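# Red block flat and green block upright in pink dish

## Task

Get the red block lying flat inside the pink dish, and get the green block standing upright on one of its ends inside that same dish.

## Robot and tools

Robot: two arms, left_arm and right_arm, each ending in a five-finger hand (left_arm has a left hand, right_arm a right hand). Scene frame: origin at table-top height midway between the nominal arm bases, +z up, +x out over the table, left_arm on the +y side (image sides may differ). Actual bases: left_arm at (+0.045, +0.296, +0.039) m, right_arm at (-0.021, -0.364, +0.044) m, both turned only slightly about z. Each arm reports and is commanded in its own base frame. Fixed cameras and the table use the scene frame.

Hand point: a point 0.15 m out from the wrist face and 0.05 m in front of the palm. Its +z runs along straight fingers, +y out of the palm, +x across the palm away from the thumb on the right hand and toward the thumb on the left hand. Straight fingertips reach 0.06 to 0.07 m past the point along +z, lying 0.06 m behind it along -y. A wrist bracket on the little-finger side sticks out up to 0.10 m across the palm and can strike things. With the thumb turned in front of the palm, the hand can wrap objects roughly 0.035 to 0.065 m thick.

A row is 28 numbers, each in [-1, 1], always for both arms: left dx, dy, dz, rx, ry, rz, then thumb_turn, thumb_bend, index, middle, ring, little, force_limit, speed; then the same 14 for the right arm. dx..rz are offsets, not poses: they count from that arm's Hand target as it stood when the action (or move) began, along that arm's base axes, turning about the Hand target position. 1.0 equals 0.6 m or 180 degrees; rx, ry, rz form one rotation vector. All zeros for an arm re-requests its current Hand target. Finger numbers are absolute targets: -1 open/straight, +1 closed/curled; thumb_turn -1 beside the palm, +1 in front of it. force_limit runs from about 0 N at -1 to 10 N at +1 (15 N for the two thumb motors). speed rises from near zero at -1 to full at +0.48 and above; use about -0.94 or lower for a gentle close. There is no no-change value: to keep a hand as it is, resend its last eight numbers actually sent (or, if none yet, its hand_measured plus hand_force_limit and hand_speed). A motor moves only when its target changes by at least 0.002.

Tools:
- execute_actions(actions, cameras): actions is a list of actions; each action is up to 15 rows, one per 1/30 s step, and a short action repeats its last row. Every row in an action counts from the same start pose. Images are returned when actions is empty or cameras names them.
- move(target, speed, blend, blocking, cameras): target is one 28-number row or a list of up to 15 rows, all offsets from the same starting Hand targets (not chained). speed is m/s, 0.002 to 4.3 (default 0.25), one value or one per target; rotation rate is capped at twice that in rad/s. blend is in metres, rounding corners of a list; 0 stops at each. Paths are straight, ignore obstacles, last at least 0.5 s and at most 10 s. blocking=false returns early while motion continues. Hand numbers of the first row are applied at the start; later rows' hand numbers apply on arrival once everything rests.
- wait(seconds 0 to 10, cameras): lets time pass holding the last command.
- stop(cameras): brakes a running move.
- zoom_image(camera, region): camera is cam_high, cam_left_wrist or cam_right_wrist (each 896x504); region is [x0, y0, x1, y1] in pixels from the top-left, at most 504 wide and high.
- show_instructions(): shows the reference images.
- finished_scene(scene): ends the current scene, given its number; irreversible.

Results: per arm end_effector_position (m) and end_effector_quat_wxyz in its base frame; Hand target (the last commanded pose after clipping, which the next offsets count from); hand_measured, hand_stopped_by (moving, target, force, stalled, fault), hand_load_n (positive when the finger is pushed open; a drop to near 0 suggests a lost grip), hand_force_limit, hand_speed; joint positions, velocities (maybe shown as within noise) and torques; sometimes step-by-step positions. A move adds a move: line, e.g. done, off_target, moving, held, fault, plus limits=paced (pose clipped) or limits=held (steps withheld). MOTOR HOT warns of heating; OVER-TEMPERATURE FAULT means that arm went limp for a while.

Behaviour to expect: the hand often rests 1 to 3 cm (sometimes 5 cm) off the commanded pose, usually low, without any contact; a repeated zero command or a small extra offset closes the gap. Orientation commands are clipped to 40 degrees from the current one each step. Small turns can shift the hand point noticeably. Reported positions can be off by a few centimetres.

Avoid: dropping or releasing moving blocks, letting anything fall or be left off the table, fast impacts with the table or fixed objects, pressing far past a contact, squeezing fingers too hard, any contact between the two arms or a hand closing on the other hand, paths passing close to an arm's own base (go around it), and long stretched or straining holds that overheat motors. A pushed arm keeps pushing until commanded back past its hand point. Loose objects may occasionally be nudged by outside pushes, so check with cameras before finishing.

Each tool is called as name([rows], argument=value, ...), one row to a line, values as JSON.

Reference images:

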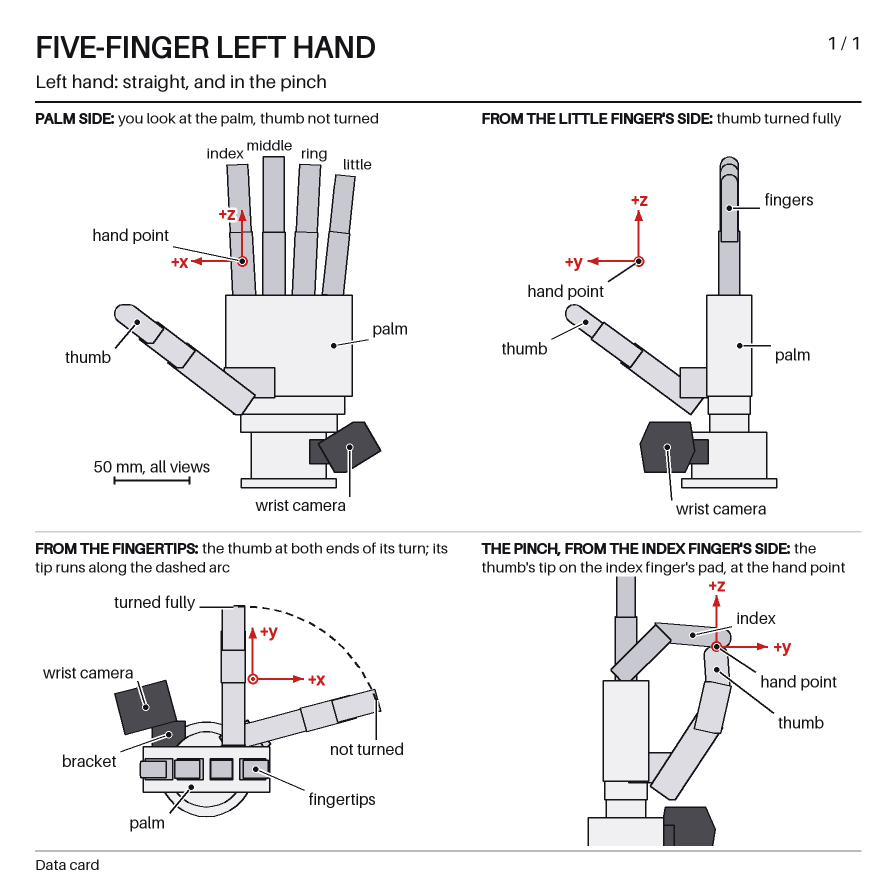

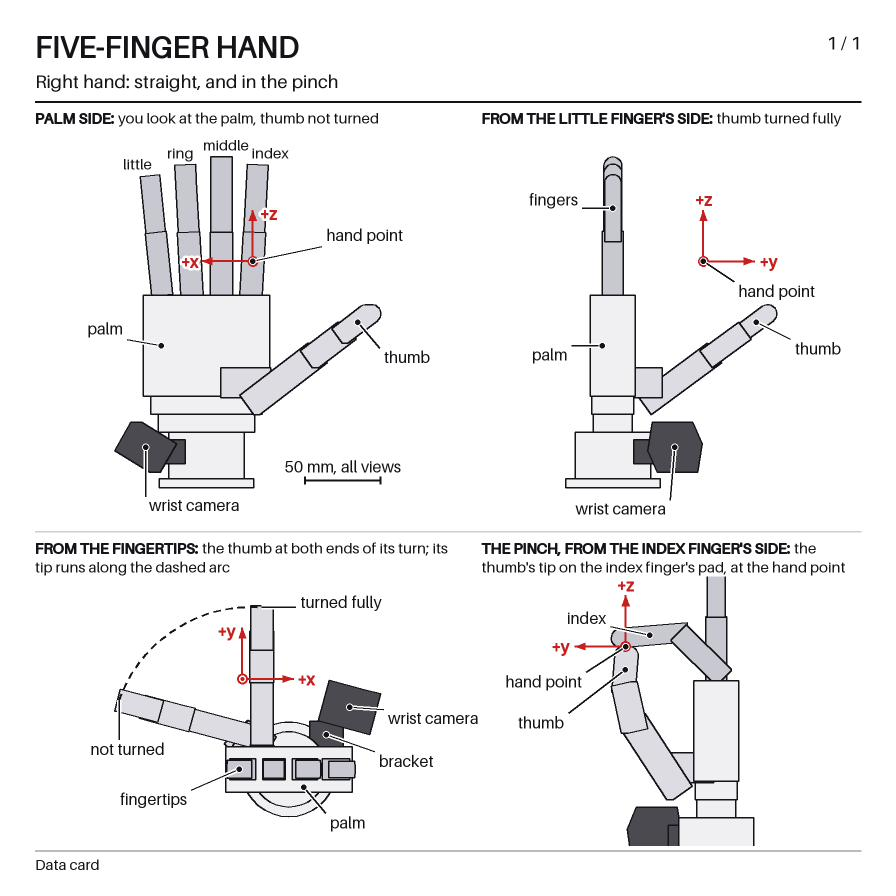

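## Session

execute_actions(actions=[])

Scene clock: 0.00 s.
left_arm: end_effector_position=(+0.4235, -0.4855, +0.1515) hand_measured=(-1.000, -1.000, -1.000, -1.000, -1.000, -1.000) hand_load_n=(+0.0, +0.0, +0.0, +0.0, +0.0, +0.0) hand_stopped_by=(target, target, target, target, target, target) hand_force_limit=0.00 hand_speed=-0.80 end_effector_quat_wxyz=(+0.380, +0.186, +0.905, +0.053) | right_arm: end_effector_position=(+0.4217, -0.0742, +0.0779) hand_measured=(-1.000, -1.000, -1.000, -1.000, -1.000, -1.000) hand_load_n=(+0.0, -0.5, +0.0, +0.0, +0.0, +0.0) hand_stopped_by=(target, target, target, target, target, target) hand_force_limit=0.00 hand_speed=-0.80 end_effector_quat_wxyz=(-0.198, -0.038, +0.979, -0.013)
Joint positions: left_arm=[-1.083 1.915 1.641 -0.813 -0.647 1.058] | right_arm=[-0.264 1.776 1.375 -1.544 0.141 1.256]
Joint velocities: within noise
Joint torques (N m): no reading
Heat: left arm: hottest shoulder 33 °C; right arm: hottest shoulder 33 °C.
Hand target: left_arm +0.4275, -0.4928, +0.1668; +0.390, +0.179, +0.902, +0.041 | right_arm +0.4284, -0.0760, +0.0813; -0.191, -0.038, +0.981, -0.015

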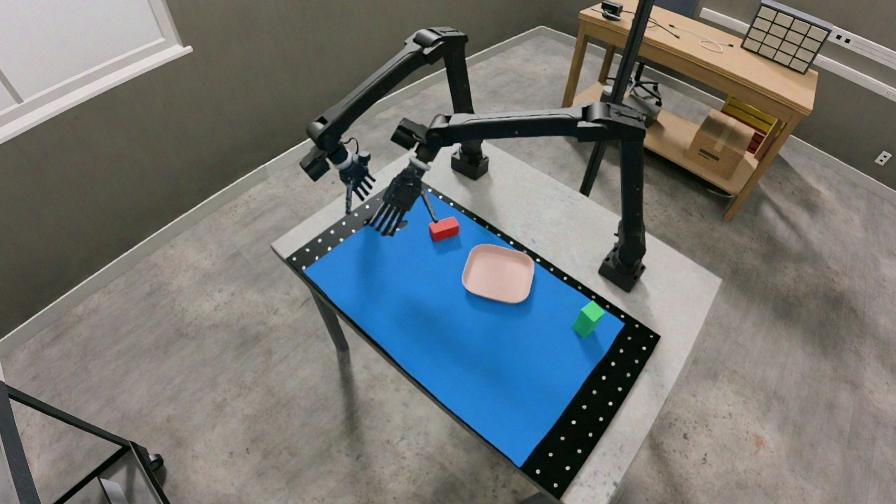

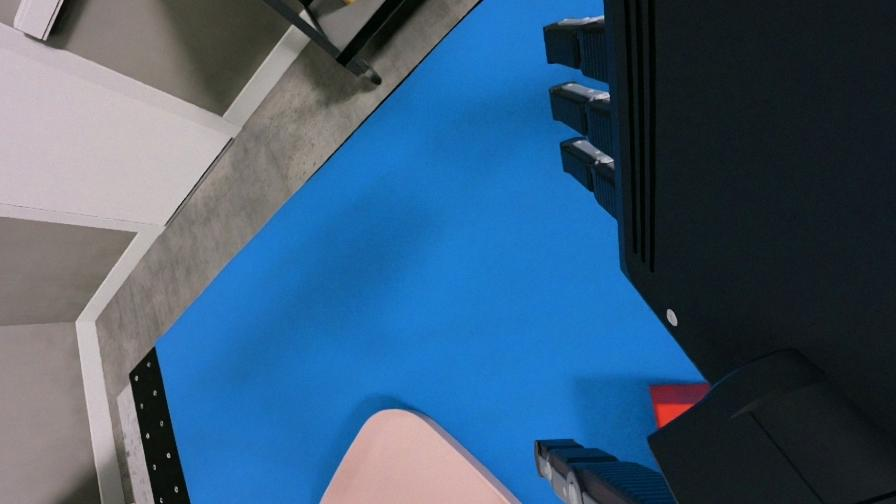

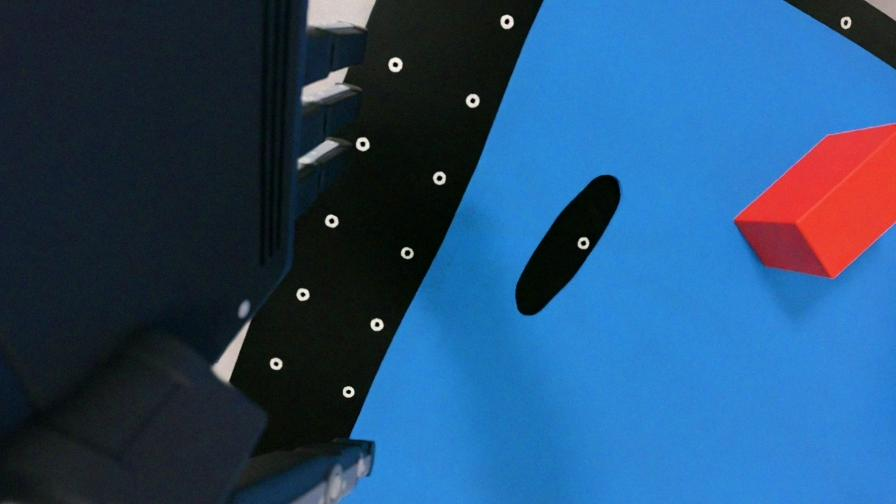

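zoom_image(camera="cam_high", region=[260, 120, 510, 320])

zoom_image(camera="cam_high", region=[450, 200, 700, 400])

Scaled by 2.016 from the camera's 896x504 image, which has a finer 1280x720 frame.

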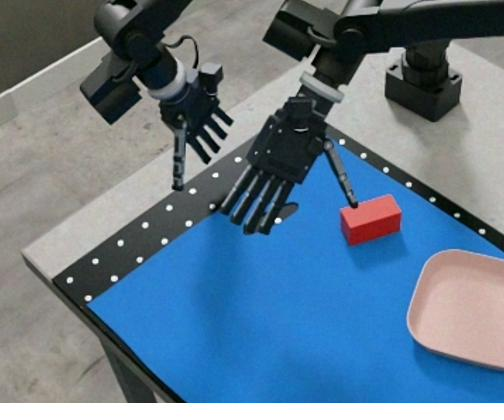

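Scaled by 2.016 from the camera's 896x504 image, which has a finer 1280x720 frame.

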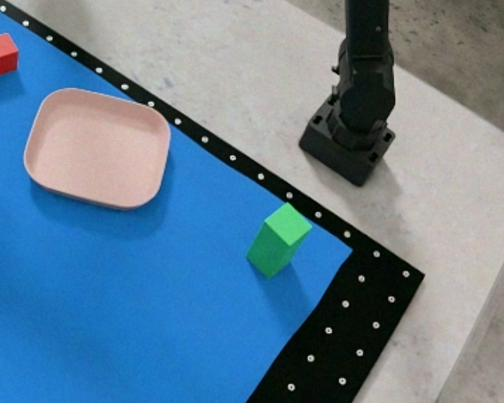

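zoom_image(camera="cam_high", region=[270, 170, 450, 290])

zoom_image(camera="cam_high", region=[500, 290, 680, 504])

zoom_image(camera="cam_high", region=[400, 170, 660, 350])

Scaled by 2.800 from the camera's 896x504 image, which has a finer 1280x720 frame.

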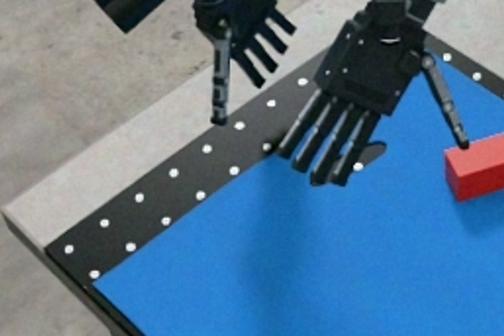

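Scaled by 2.355 from the camera's 896x504 image, which has a finer 1280x720 frame.

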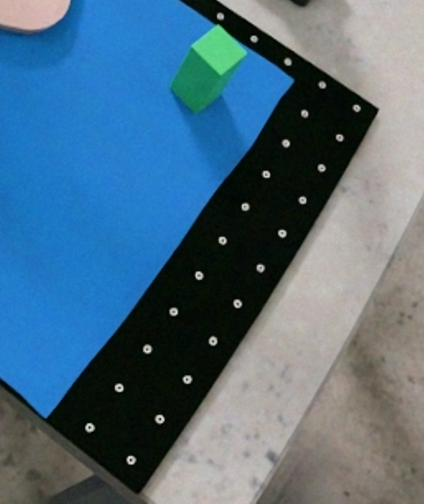

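Scaled by 1.938 from the camera's 896x504 image, which has a finer 1280x720 frame.

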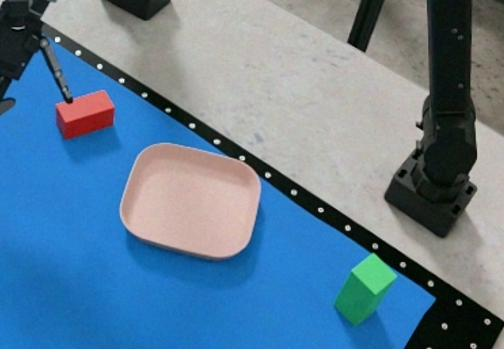

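zoom_image(camera="cam_high", region=[415, 200, 545, 310])

zoom_image(camera="cam_high", region=[560, 290, 620, 350])

Scaled by 3.877 from the camera's 896x504 image, which has a finer 1280x720 frame.

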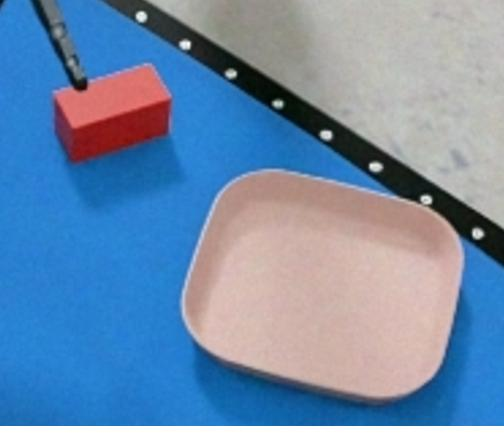

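Scaled by 8.400 from the camera's 896x504 image, which has a finer 1280x720 frame.

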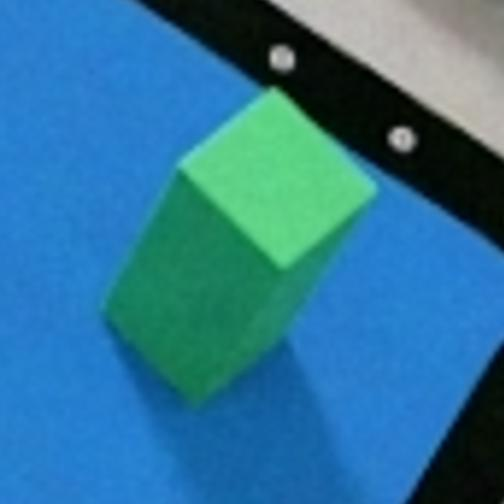

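move([
  [0,0,0.3,0,0,0,-1,-1,-1,-1,-1,-1,0,-0.8,0,0,0.0,0,0,0,-1,-1,-1,-1,-1,-1,0,-0.8],
  [-0.05,0.9,0.3,0,0,0,-1,-1,-1,-1,-1,-1,0,-0.8,0,0.05,0.2,0.0063,-0.2304,0.57,-1,-1,-1,-1,-1,-1,0,-0.8],
], blend=[0.05,0], speed=0.3, cameras=["all"])

Scene clock: 49.07 s.
left_arm: end_effector_position=(+0.3975, +0.0414, +0.3461) hand_measured=(-1.000, -1.000, -1.000, -1.000, -1.000, -1.000) hand_load_n=(+0.0, +0.0, +0.0, +0.0, +0.0, +0.0) hand_stopped_by=(target, target, target, target, target, target) hand_force_limit=0.00 hand_speed=-0.80 end_effector_quat_wxyz=(+0.386, +0.178, +0.904, +0.035) | right_arm: end_effector_position=(+0.4289, -0.0398, +0.2028) hand_measured=(-1.000, -1.000, -1.000, -1.000, -1.000, -1.000) hand_load_n=(+0.0, +0.0, +0.0, +0.0, +0.0, +0.0) hand_stopped_by=(target, target, target, target, target, target) hand_force_limit=0.00 hand_speed=-0.80 end_effector_quat_wxyz=(-0.204, +0.768, -0.589, +0.150)
Joint positions: left_arm=[-0.041 0.885 1.086 -0.977 0.046 1.9] | right_arm=[-0.204 1.318 1.195 -0.987 -0.23 -0.412]
Joint torques (N m): left_arm=[1.2 -3.14 6.9 1.76 0.03 0.2] | right_arm=[-0.38 -10.75 7.88 1.44 -0.19 -0.17]
Heat: left arm: hottest shoulder 36 °C; right arm: hottest shoulder 33 °C.
Hand target: left_arm +0.3974, +0.0473, +0.3468; +0.390, +0.179, +0.902, +0.041 | right_arm +0.4284, -0.0460, +0.2012; -0.205, +0.766, -0.588, +0.158
Off the commanded pose: left_arm 0.006 m, 1 deg | right_arm 0.006 m, 1 deg.
move: done

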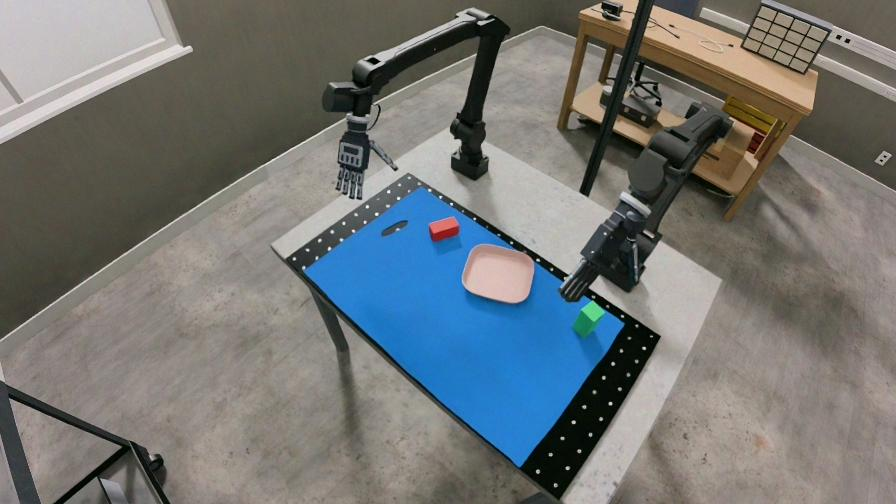

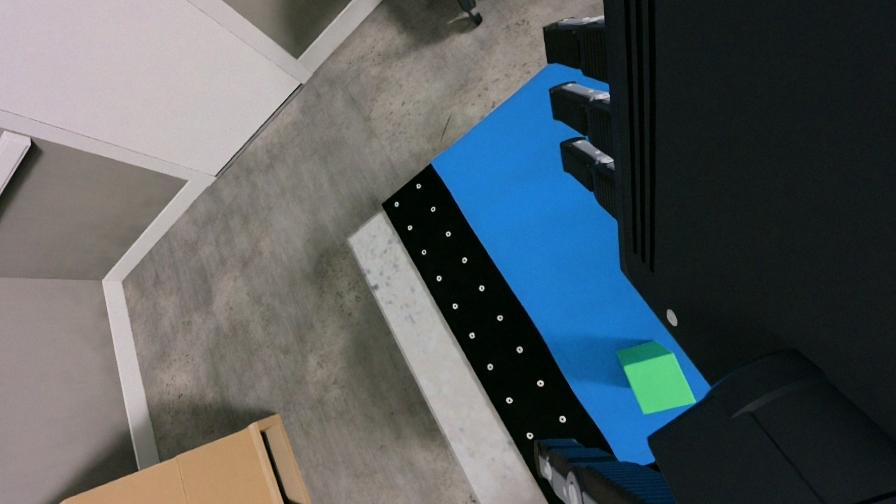

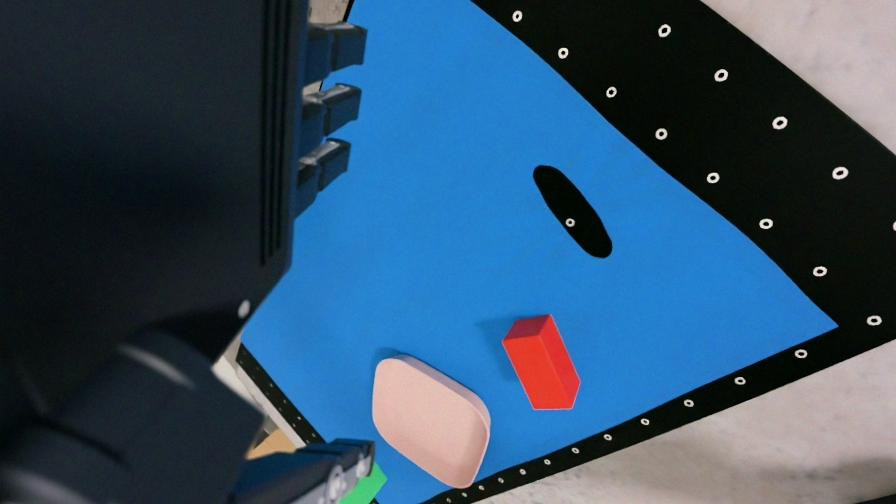

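move(target=[0,0,0,0,0,0,-1,-1,-1,-1,-1,-1,0,-0.8,-0.197,0.3135,-0.1187,0.0877,-0.1127,0.2498,1,-1,-1,-1,-1,-1,0.1,0], speed=0.3, cameras=["all"])

Scene clock: 52.40 s.
left_arm: end_effector_position=(+0.3976, +0.0413, +0.3461) hand_measured=(-1.000, -1.000, -1.000, -1.000, -1.000, -1.000) hand_load_n=(+0.0, +0.0, +0.0, +0.0, +0.0, +0.0) hand_stopped_by=(target, target, target, target, target, target) hand_force_limit=0.00 hand_speed=-0.80 end_effector_quat_wxyz=(+0.386, +0.179, +0.904, +0.035) | right_arm: end_effector_position=(+0.3117, +0.1381, +0.1312) hand_measured=(+1.000, -1.000, -1.000, -1.000, -1.000, -1.000) hand_load_n=(+0.5, +0.0, +0.0, +0.0, +0.0, +0.0) hand_stopped_by=(target, target, target, target, target, target) hand_force_limit=0.10 hand_speed=0.00 end_effector_quat_wxyz=(-0.444, +0.856, -0.239, +0.111)
Joint positions: left_arm=[-0.041 0.885 1.086 -0.977 0.046 1.901] | right_arm=[0.054 1.009 0.645 -0.559 -0.755 -0.709]
Joint torques (N m): left_arm=[1.2 -3.19 6.9 1.76 0.03 0.18] | right_arm=[1.96 -5.89 7.71 1.61 -0.43 -0.15]
Heat: left arm: hottest shoulder 35 °C; right arm: hottest shoulder 33 °C.
Hand target: left_arm +0.3974, +0.0472, +0.3468; +0.390, +0.179, +0.902, +0.040 | right_arm +0.3101, +0.1421, +0.1300; -0.447, +0.858, -0.224, +0.117
Off the commanded pose: left_arm 0.006 m, 1 deg | right_arm 0.004 m, 2 deg.
move: done

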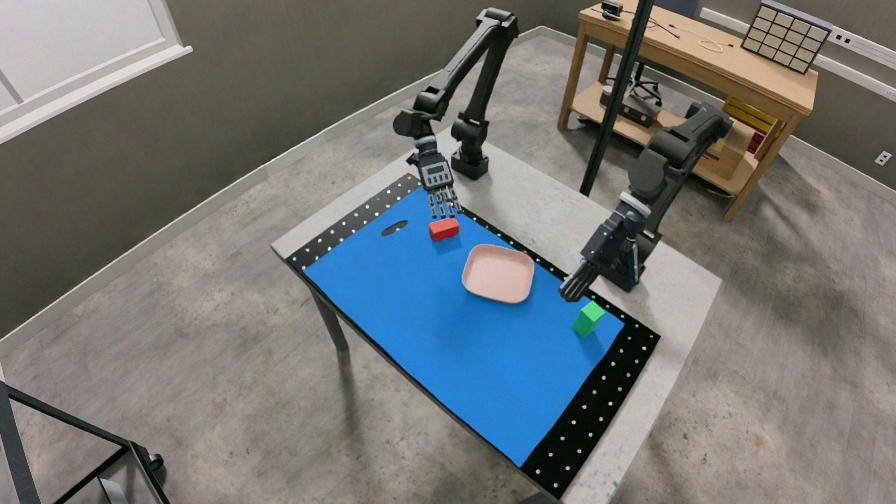

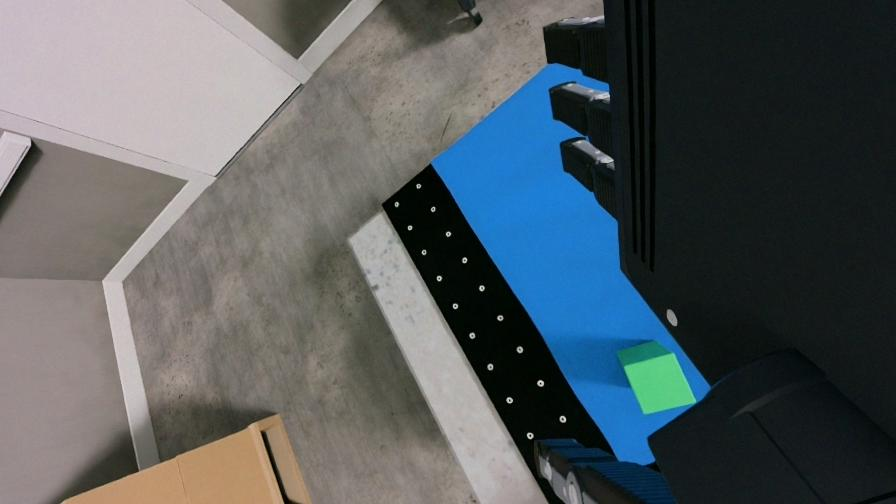

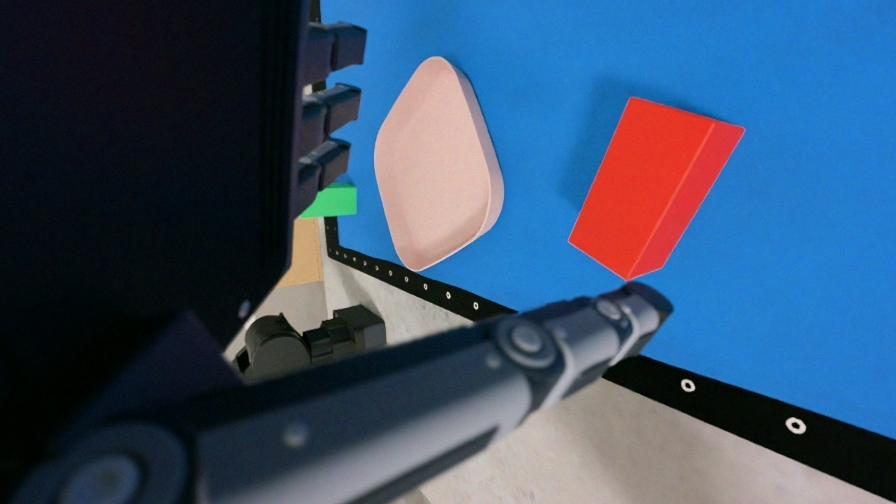

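zoom_image(camera="cam_high", region=[400, 140, 500, 250])

Scaled by 4.582 from the camera's 896x504 image, which has a finer 1280x720 frame.

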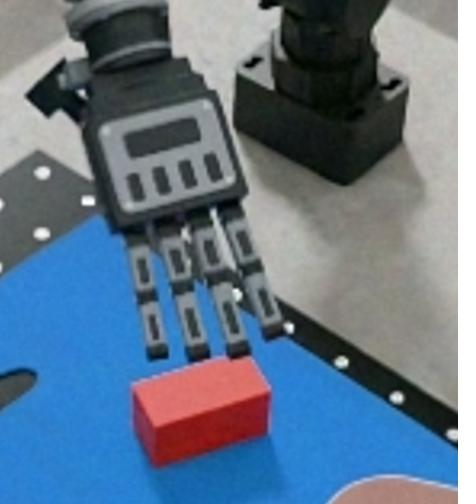

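move(target=[0,0,0,0,0,0,-1,-1,-1,-1,-1,-1,0,-0.8,0,0.003,-0.1667,0,0,0,1,-1,-1,-1,-1,-1,0.1,0], speed=0.2, cameras=["cam_high","cam_right_wrist"])

zoom_image(camera="cam_high", region=[400, 160, 500, 260])

Scene clock: 55.87 s.
left_arm: end_effector_position=(+0.3976, +0.0413, +0.3461) hand_measured=(-1.000, -1.000, -1.000, -1.000, -1.000, -1.000) hand_load_n=(+0.0, +0.0, +0.0, +0.0, +0.0, +0.0) hand_stopped_by=(target, target, target, target, target, target) hand_force_limit=0.00 hand_speed=-0.80 end_effector_quat_wxyz=(+0.386, +0.179, +0.904, +0.035) | right_arm: end_effector_position=(+0.3130, +0.1397, +0.0353) hand_measured=(+1.000, -1.000, -1.000, -1.000, -1.000, -1.000) hand_load_n=(+0.0, +0.0, +0.0, +0.0, +0.0, +0.0) hand_stopped_by=(target, target, target, target, target, target) hand_force_limit=0.10 hand_speed=0.00 end_effector_quat_wxyz=(-0.447, +0.857, -0.227, +0.121)
Joint positions: left_arm=[-0.041 0.885 1.086 -0.977 0.046 1.901] | right_arm=[0.06 1.195 0.468 -0.174 -0.755 -0.719]
Joint torques (N m): left_arm=[1.2 -3.19 6.9 1.76 0.03 0.18] | right_arm=[1.79 -5.48 6.39 1.69 -0.27 0.01]
Heat: left arm: hottest shoulder 35 °C; right arm: hottest shoulder 33 °C.
Hand target: left_arm +0.3974, +0.0472, +0.3468; +0.390, +0.179, +0.902, +0.040 | right_arm +0.3102, +0.1439, +0.0300; -0.447, +0.858, -0.224, +0.117
Off the commanded pose: left_arm 0.006 m, 1 deg | right_arm 0.007 m, 1 deg.
move: done
Images, in order (width x height): cam_high 896x504, cam_right_wrist 896x504.

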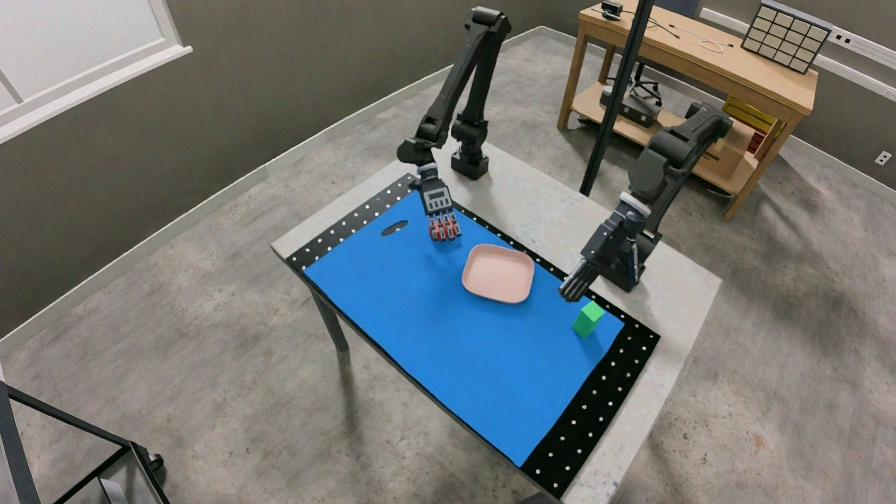

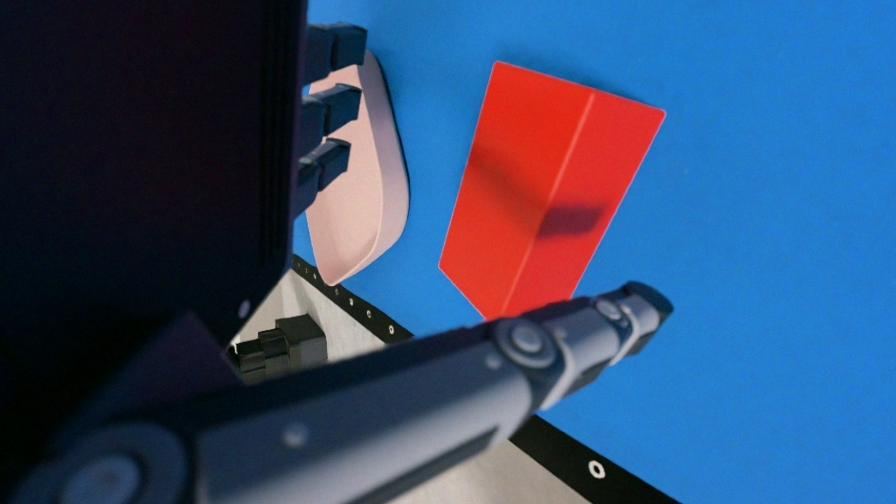

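Scaled by 5.040 from the camera's 896x504 image, which has a finer 1280x720 frame.

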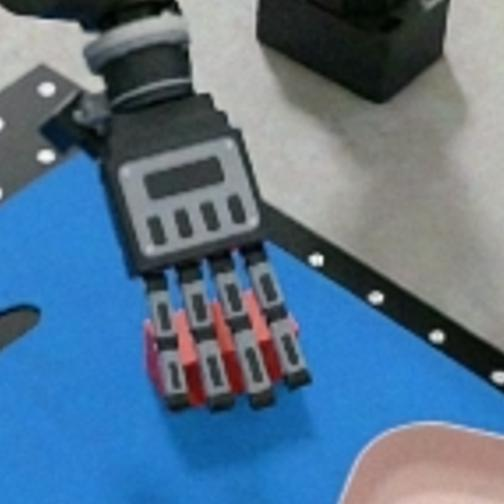

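move(target=[0,0,0,0,0,0,-1,-1,-1,-1,-1,-1,0,-0.8,0,0.0,-0.05,0,0,0,1,-1,-1,-1,-1,-1,0.1,0], speed=0.1, cameras=["cam_high","cam_right_wrist"])

zoom_image(camera="cam_high", region=[400, 160, 500, 260])

Scene clock: 61.33 s.
left_arm: end_effector_position=(+0.3976, +0.0413, +0.3461) hand_measured=(-1.000, -1.000, -1.000, -1.000, -1.000, -1.000) hand_load_n=(+0.0, +0.0, +0.0, +0.0, +0.0, +0.0) hand_stopped_by=(target, target, target, target, target, target) hand_force_limit=0.00 hand_speed=-0.80 end_effector_quat_wxyz=(+0.386, +0.179, +0.904, +0.035) | right_arm: end_effector_position=(+0.3139, +0.1397, +0.0051) hand_measured=(+1.000, -1.000, -1.000, -1.000, -1.000, -1.000) hand_load_n=(+0.0, +0.0, +0.0, +0.0, +0.0, +0.0) hand_stopped_by=(target, target, target, target, target, target) hand_force_limit=0.10 hand_speed=0.00 end_effector_quat_wxyz=(-0.447, +0.857, -0.227, +0.121)
Joint positions: left_arm=[-0.041 0.885 1.086 -0.977 0.046 1.901] | right_arm=[0.06 1.293 0.432 -0.04 -0.755 -0.719]
Joint torques (N m): left_arm=[1.14 -3.14 6.89 1.76 0.03 0.18] | right_arm=[1.85 -5.66 5.59 1.76 -0.29 -0.01]
Heat: left arm: hottest shoulder 35 °C; right arm: hottest shoulder 33 °C.
Hand target: left_arm +0.3974, +0.0472, +0.3468; +0.390, +0.179, +0.902, +0.040 | right_arm +0.3102, +0.1439, +0.0000; -0.447, +0.858, -0.224, +0.117
Off the commanded pose: left_arm 0.006 m, 1 deg | right_arm 0.008 m, 1 deg.
move: done
Images, in order (width x height): cam_high 896x504, cam_right_wrist 896x504.

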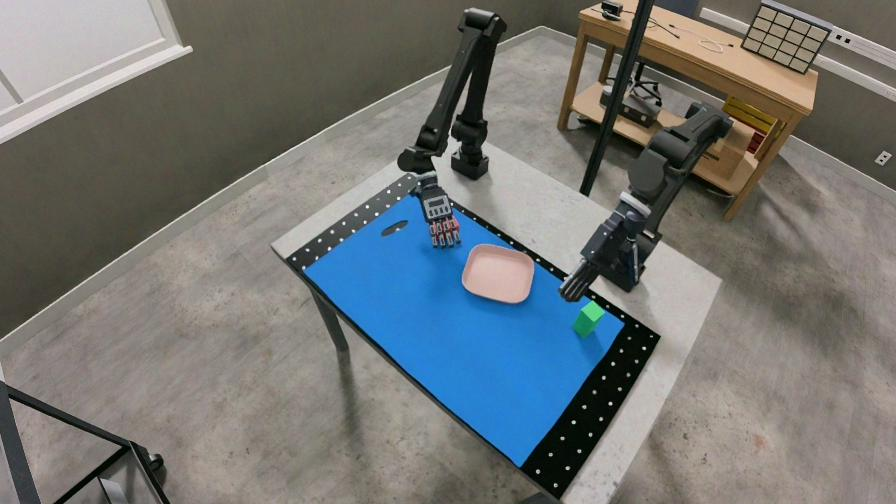

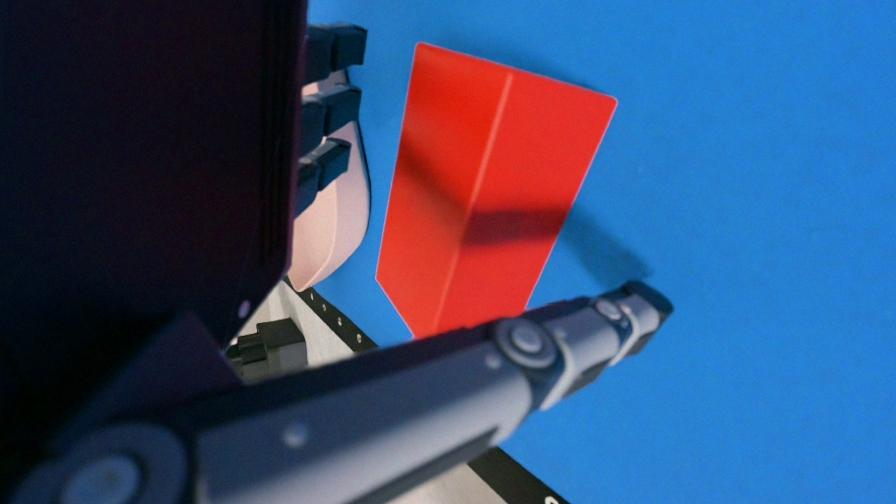

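Scaled by 5.040 from the camera's 896x504 image, which has a finer 1280x720 frame.

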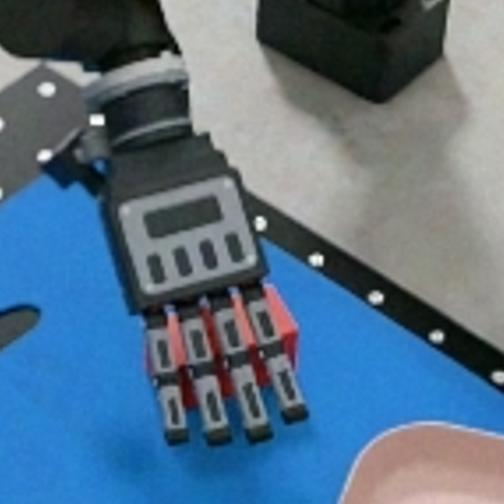

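move([
  [0,0,0,0,0,0,-1,-1,-1,-1,-1,-1,0,-0.8,0,0.0,0,0,0,0,1,-0.4,-0.55,-0.55,-1,-1,0,-0.6],
  [0,0,0,0,0,0,-1,-1,-1,-1,-1,-1,0,-0.8,0,0.0,0,0,0,0,1,-0.4,0,0,-1,-1,-0.2,-0.9],
], speed=0.1, cameras=["cam_high","cam_right_wrist"])

Scene clock: 67.20 s.
left_arm: end_effector_position=(+0.3976, +0.0413, +0.3461) hand_measured=(-1.000, -1.000, -1.000, -1.000, -1.000, -1.000) hand_load_n=(+0.0, +0.0, +0.0, +0.0, +0.0, +0.0) hand_stopped_by=(target, target, target, target, target, target) hand_force_limit=0.00 hand_speed=-0.80 end_effector_quat_wxyz=(+0.386, +0.179, +0.904, +0.035) | right_arm: end_effector_position=(+0.3139, +0.1398, +0.0050) hand_measured=(+1.000, -0.402, -0.190, -0.216, -1.000, -1.000) hand_load_n=(-1.0, +5.5, +6.0, +1.5, +0.0, +0.0) hand_stopped_by=(target, target, force, force, target, target) hand_force_limit=-0.20 hand_speed=-0.90 end_effector_quat_wxyz=(-0.447, +0.857, -0.227, +0.121)
Joint positions: left_arm=[-0.041 0.885 1.086 -0.977 0.046 1.901] | right_arm=[0.061 1.293 0.432 -0.04 -0.754 -0.719]
Joint torques (N m): left_arm=[1.2 -3.14 6.9 1.76 0.03 0.18] | right_arm=[1.9 -5.83 5.6 1.61 -0.3 -0.01]
Heat: left arm: hottest shoulder 35 °C; right arm: hottest shoulder 33 °C.
Hand target: left_arm +0.3974, +0.0472, +0.3468; +0.390, +0.179, +0.902, +0.040 | right_arm +0.3102, +0.1439, +0.0000; -0.447, +0.858, -0.224, +0.117
Off the commanded pose: left_arm 0.006 m, 1 deg | right_arm 0.007 m, 1 deg.
move: done
Images, in order (width x height): cam_high 896x504, cam_right_wrist 896x504.

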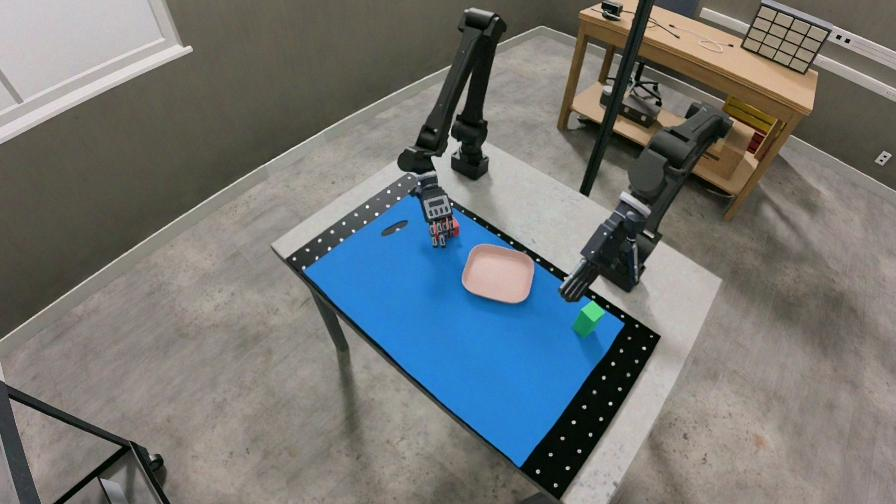

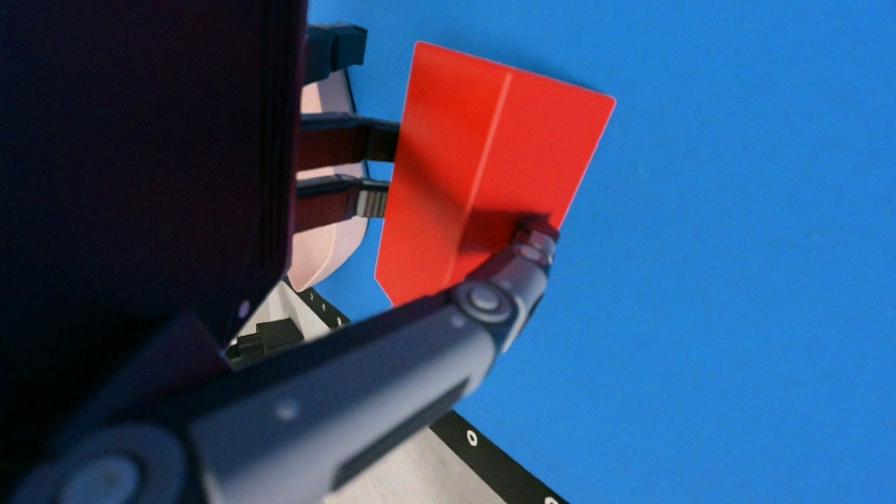

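move([
  [0,0,0,0,0,0,-1,-1,-1,-1,-1,-1,0,-0.8,0,0.0,0,0,0,0,1,-0.3,0.1,0.1,-1,-1,0.2,-0.92],
  [0,0,0,0,0,0,-1,-1,-1,-1,-1,-1,0,-0.8,0,0.0,0.1,0,0,0,1,-0.3,0.1,0.1,-1,-1,0.2,-0.92],
], speed=0.1, cameras=["cam_high","cam_right_wrist"])

zoom_image(camera="cam_high", region=[400, 160, 500, 260])

Scene clock: 69.93 s.
left_arm: end_effector_position=(+0.3976, +0.0413, +0.3461) hand_measured=(-1.000, -1.000, -1.000, -1.000, -1.000, -1.000) hand_load_n=(+0.0, +0.0, +0.0, +0.0, +0.0, +0.0) hand_stopped_by=(target, target, target, target, target, target) hand_force_limit=0.00 hand_speed=-0.80 end_effector_quat_wxyz=(+0.386, +0.179, +0.904, +0.035) | right_arm: end_effector_position=(+0.2895, +0.1386, +0.0379) hand_measured=(+1.000, -0.398, -0.184, -0.204, -1.000, -1.000) hand_load_n=(+0.0, +8.5, +6.0, +6.5, +0.0, +0.0) hand_stopped_by=(target, force, force, force, target, target) hand_force_limit=0.20 hand_speed=-0.92 end_effector_quat_wxyz=(-0.439, +0.861, -0.238, +0.099)
Joint positions: left_arm=[-0.041 0.885 1.086 -0.977 0.046 1.901] | right_arm=[0.062 1.135 0.45 -0.267 -0.753 -0.718]
Joint torques (N m): left_arm=[1.14 -3.19 6.9 1.76 0.03 0.18] | right_arm=[1.61 -6.3 11.37 0.32 -0.38 0]
Heat: left arm: hottest shoulder 35 °C; right arm: hottest shoulder 33 °C.
Hand target: left_arm +0.3974, +0.0472, +0.3468; +0.390, +0.179, +0.902, +0.040 | right_arm +0.3102, +0.1438, +0.0601; -0.447, +0.858, -0.224, +0.117
Off the commanded pose: left_arm 0.006 m, 1 deg | right_arm 0.031 m, 3 deg.
move: off_target (right_arm)
Images, in order (width x height): cam_high 896x504, cam_right_wrist 896x504.

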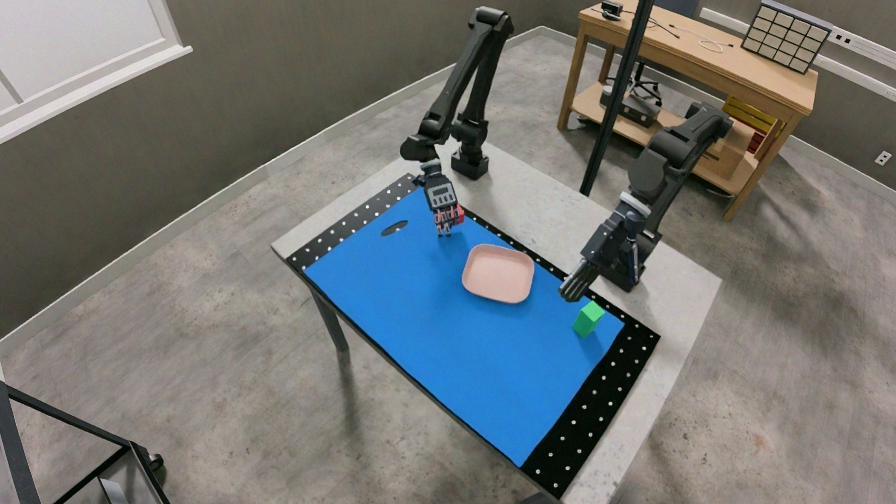

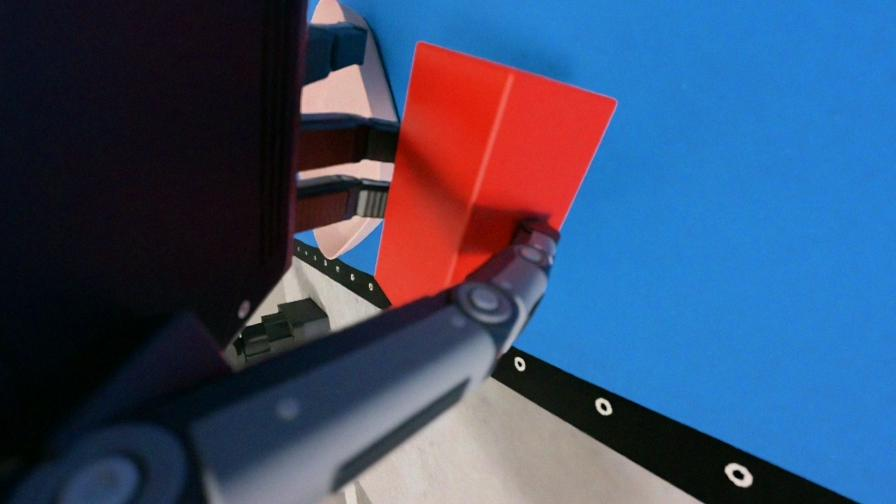

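Scaled by 5.040 from the camera's 896x504 image, which has a finer 1280x720 frame.

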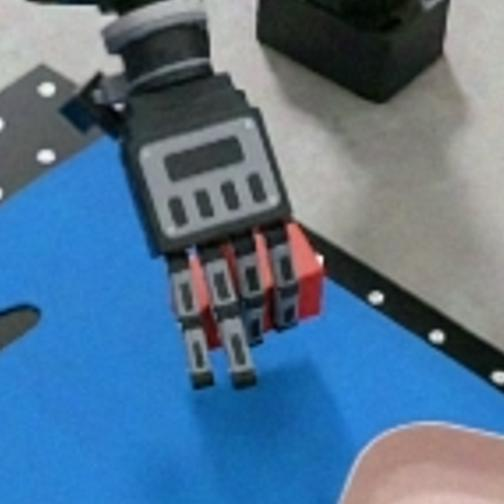

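move([
  [0,0,0,0,0,0,-1,-1,-1,-1,-1,-1,0,-0.8,0.01,0.05,0.1,0,0,0,1,-0.3,0.1,0.1,-1,-1,0.2,-0.92],
  [0,0,0,0,0,0,-1,-1,-1,-1,-1,-1,0,-0.8,0.0273,0.3663,0.1,0,0,-0.2111,1,-0.3,0.1,0.1,-1,-1,0.2,-0.92],
], speed=0.15, blend=[0.03,0], cameras=["cam_high","cam_right_wrist"])

zoom_image(camera="cam_high", region=[440, 200, 560, 320])

Scene clock: 74.73 s.
left_arm: end_effector_position=(+0.3976, +0.0413, +0.3461) hand_measured=(-1.000, -1.000, -1.000, -1.000, -1.000, -1.000) hand_load_n=(+0.0, +0.0, +0.0, +0.0, +0.0, +0.0) hand_stopped_by=(target, target, target, target, target, target) hand_force_limit=0.00 hand_speed=-0.80 end_effector_quat_wxyz=(+0.386, +0.179, +0.904, +0.035) | right_arm: end_effector_position=(+0.3158, +0.3407, +0.0959) hand_measured=(+1.000, -0.398, -0.184, -0.204, -1.000, -1.000) hand_load_n=(+0.0, +9.0, +6.0, +6.5, +0.0, +0.0) hand_stopped_by=(target, force, force, force, target, target) hand_force_limit=0.20 hand_speed=-0.92 end_effector_quat_wxyz=(-0.364, +0.748, -0.492, +0.258)
Joint positions: left_arm=[-0.041 0.885 1.086 -0.977 0.046 1.901] | right_arm=[0.898 1.247 0.694 -0.164 0.412 0.302]
Joint torques (N m): left_arm=[1.2 -3.14 6.9 1.76 0.03 0.18] | right_arm=[1.49 -7.53 13.04 0.94 0.37 0.06]
Heat: left arm: hottest shoulder 34 °C; right arm: hottest elbow 34 °C.
Hand target: left_arm +0.3974, +0.0472, +0.3468; +0.390, +0.179, +0.902, +0.040 | right_arm +0.3264, +0.3636, +0.1199; -0.385, +0.738, -0.491, +0.256
Off the commanded pose: left_arm 0.006 m, 1 deg | right_arm 0.035 m, 3 deg.
move: off_target (right_arm)
Images, in order (width x height): cam_high 896x504, cam_right_wrist 896x504.

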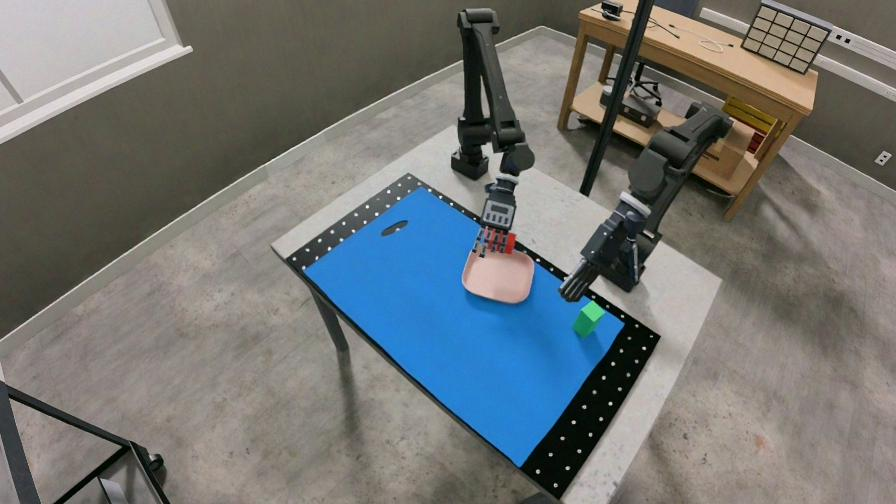

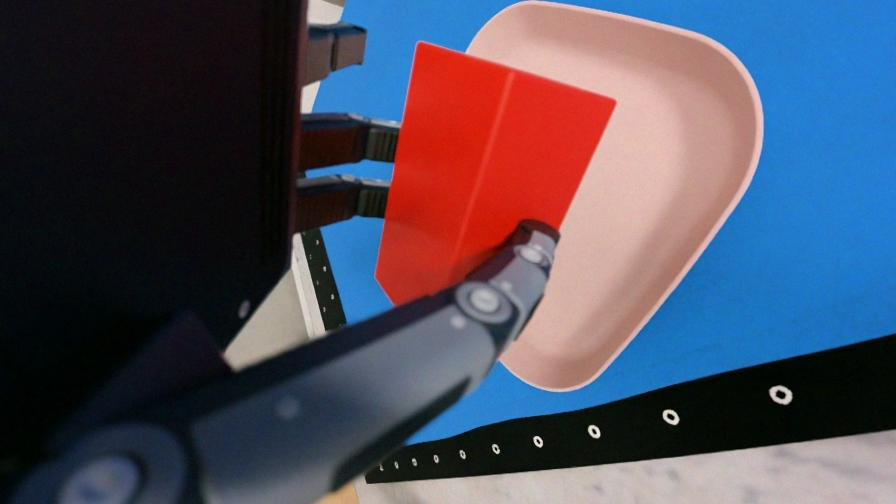

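Scaled by 4.200 from the camera's 896x504 image, which has a finer 1280x720 frame.

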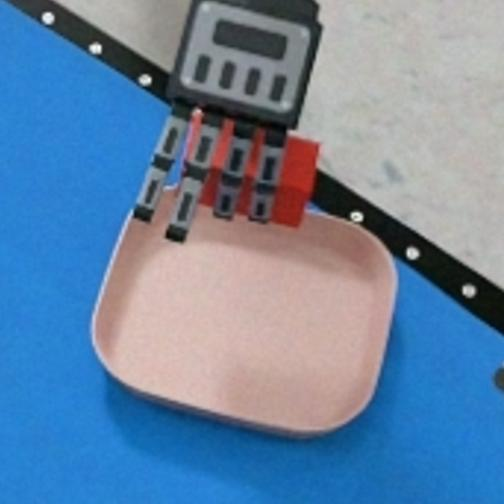

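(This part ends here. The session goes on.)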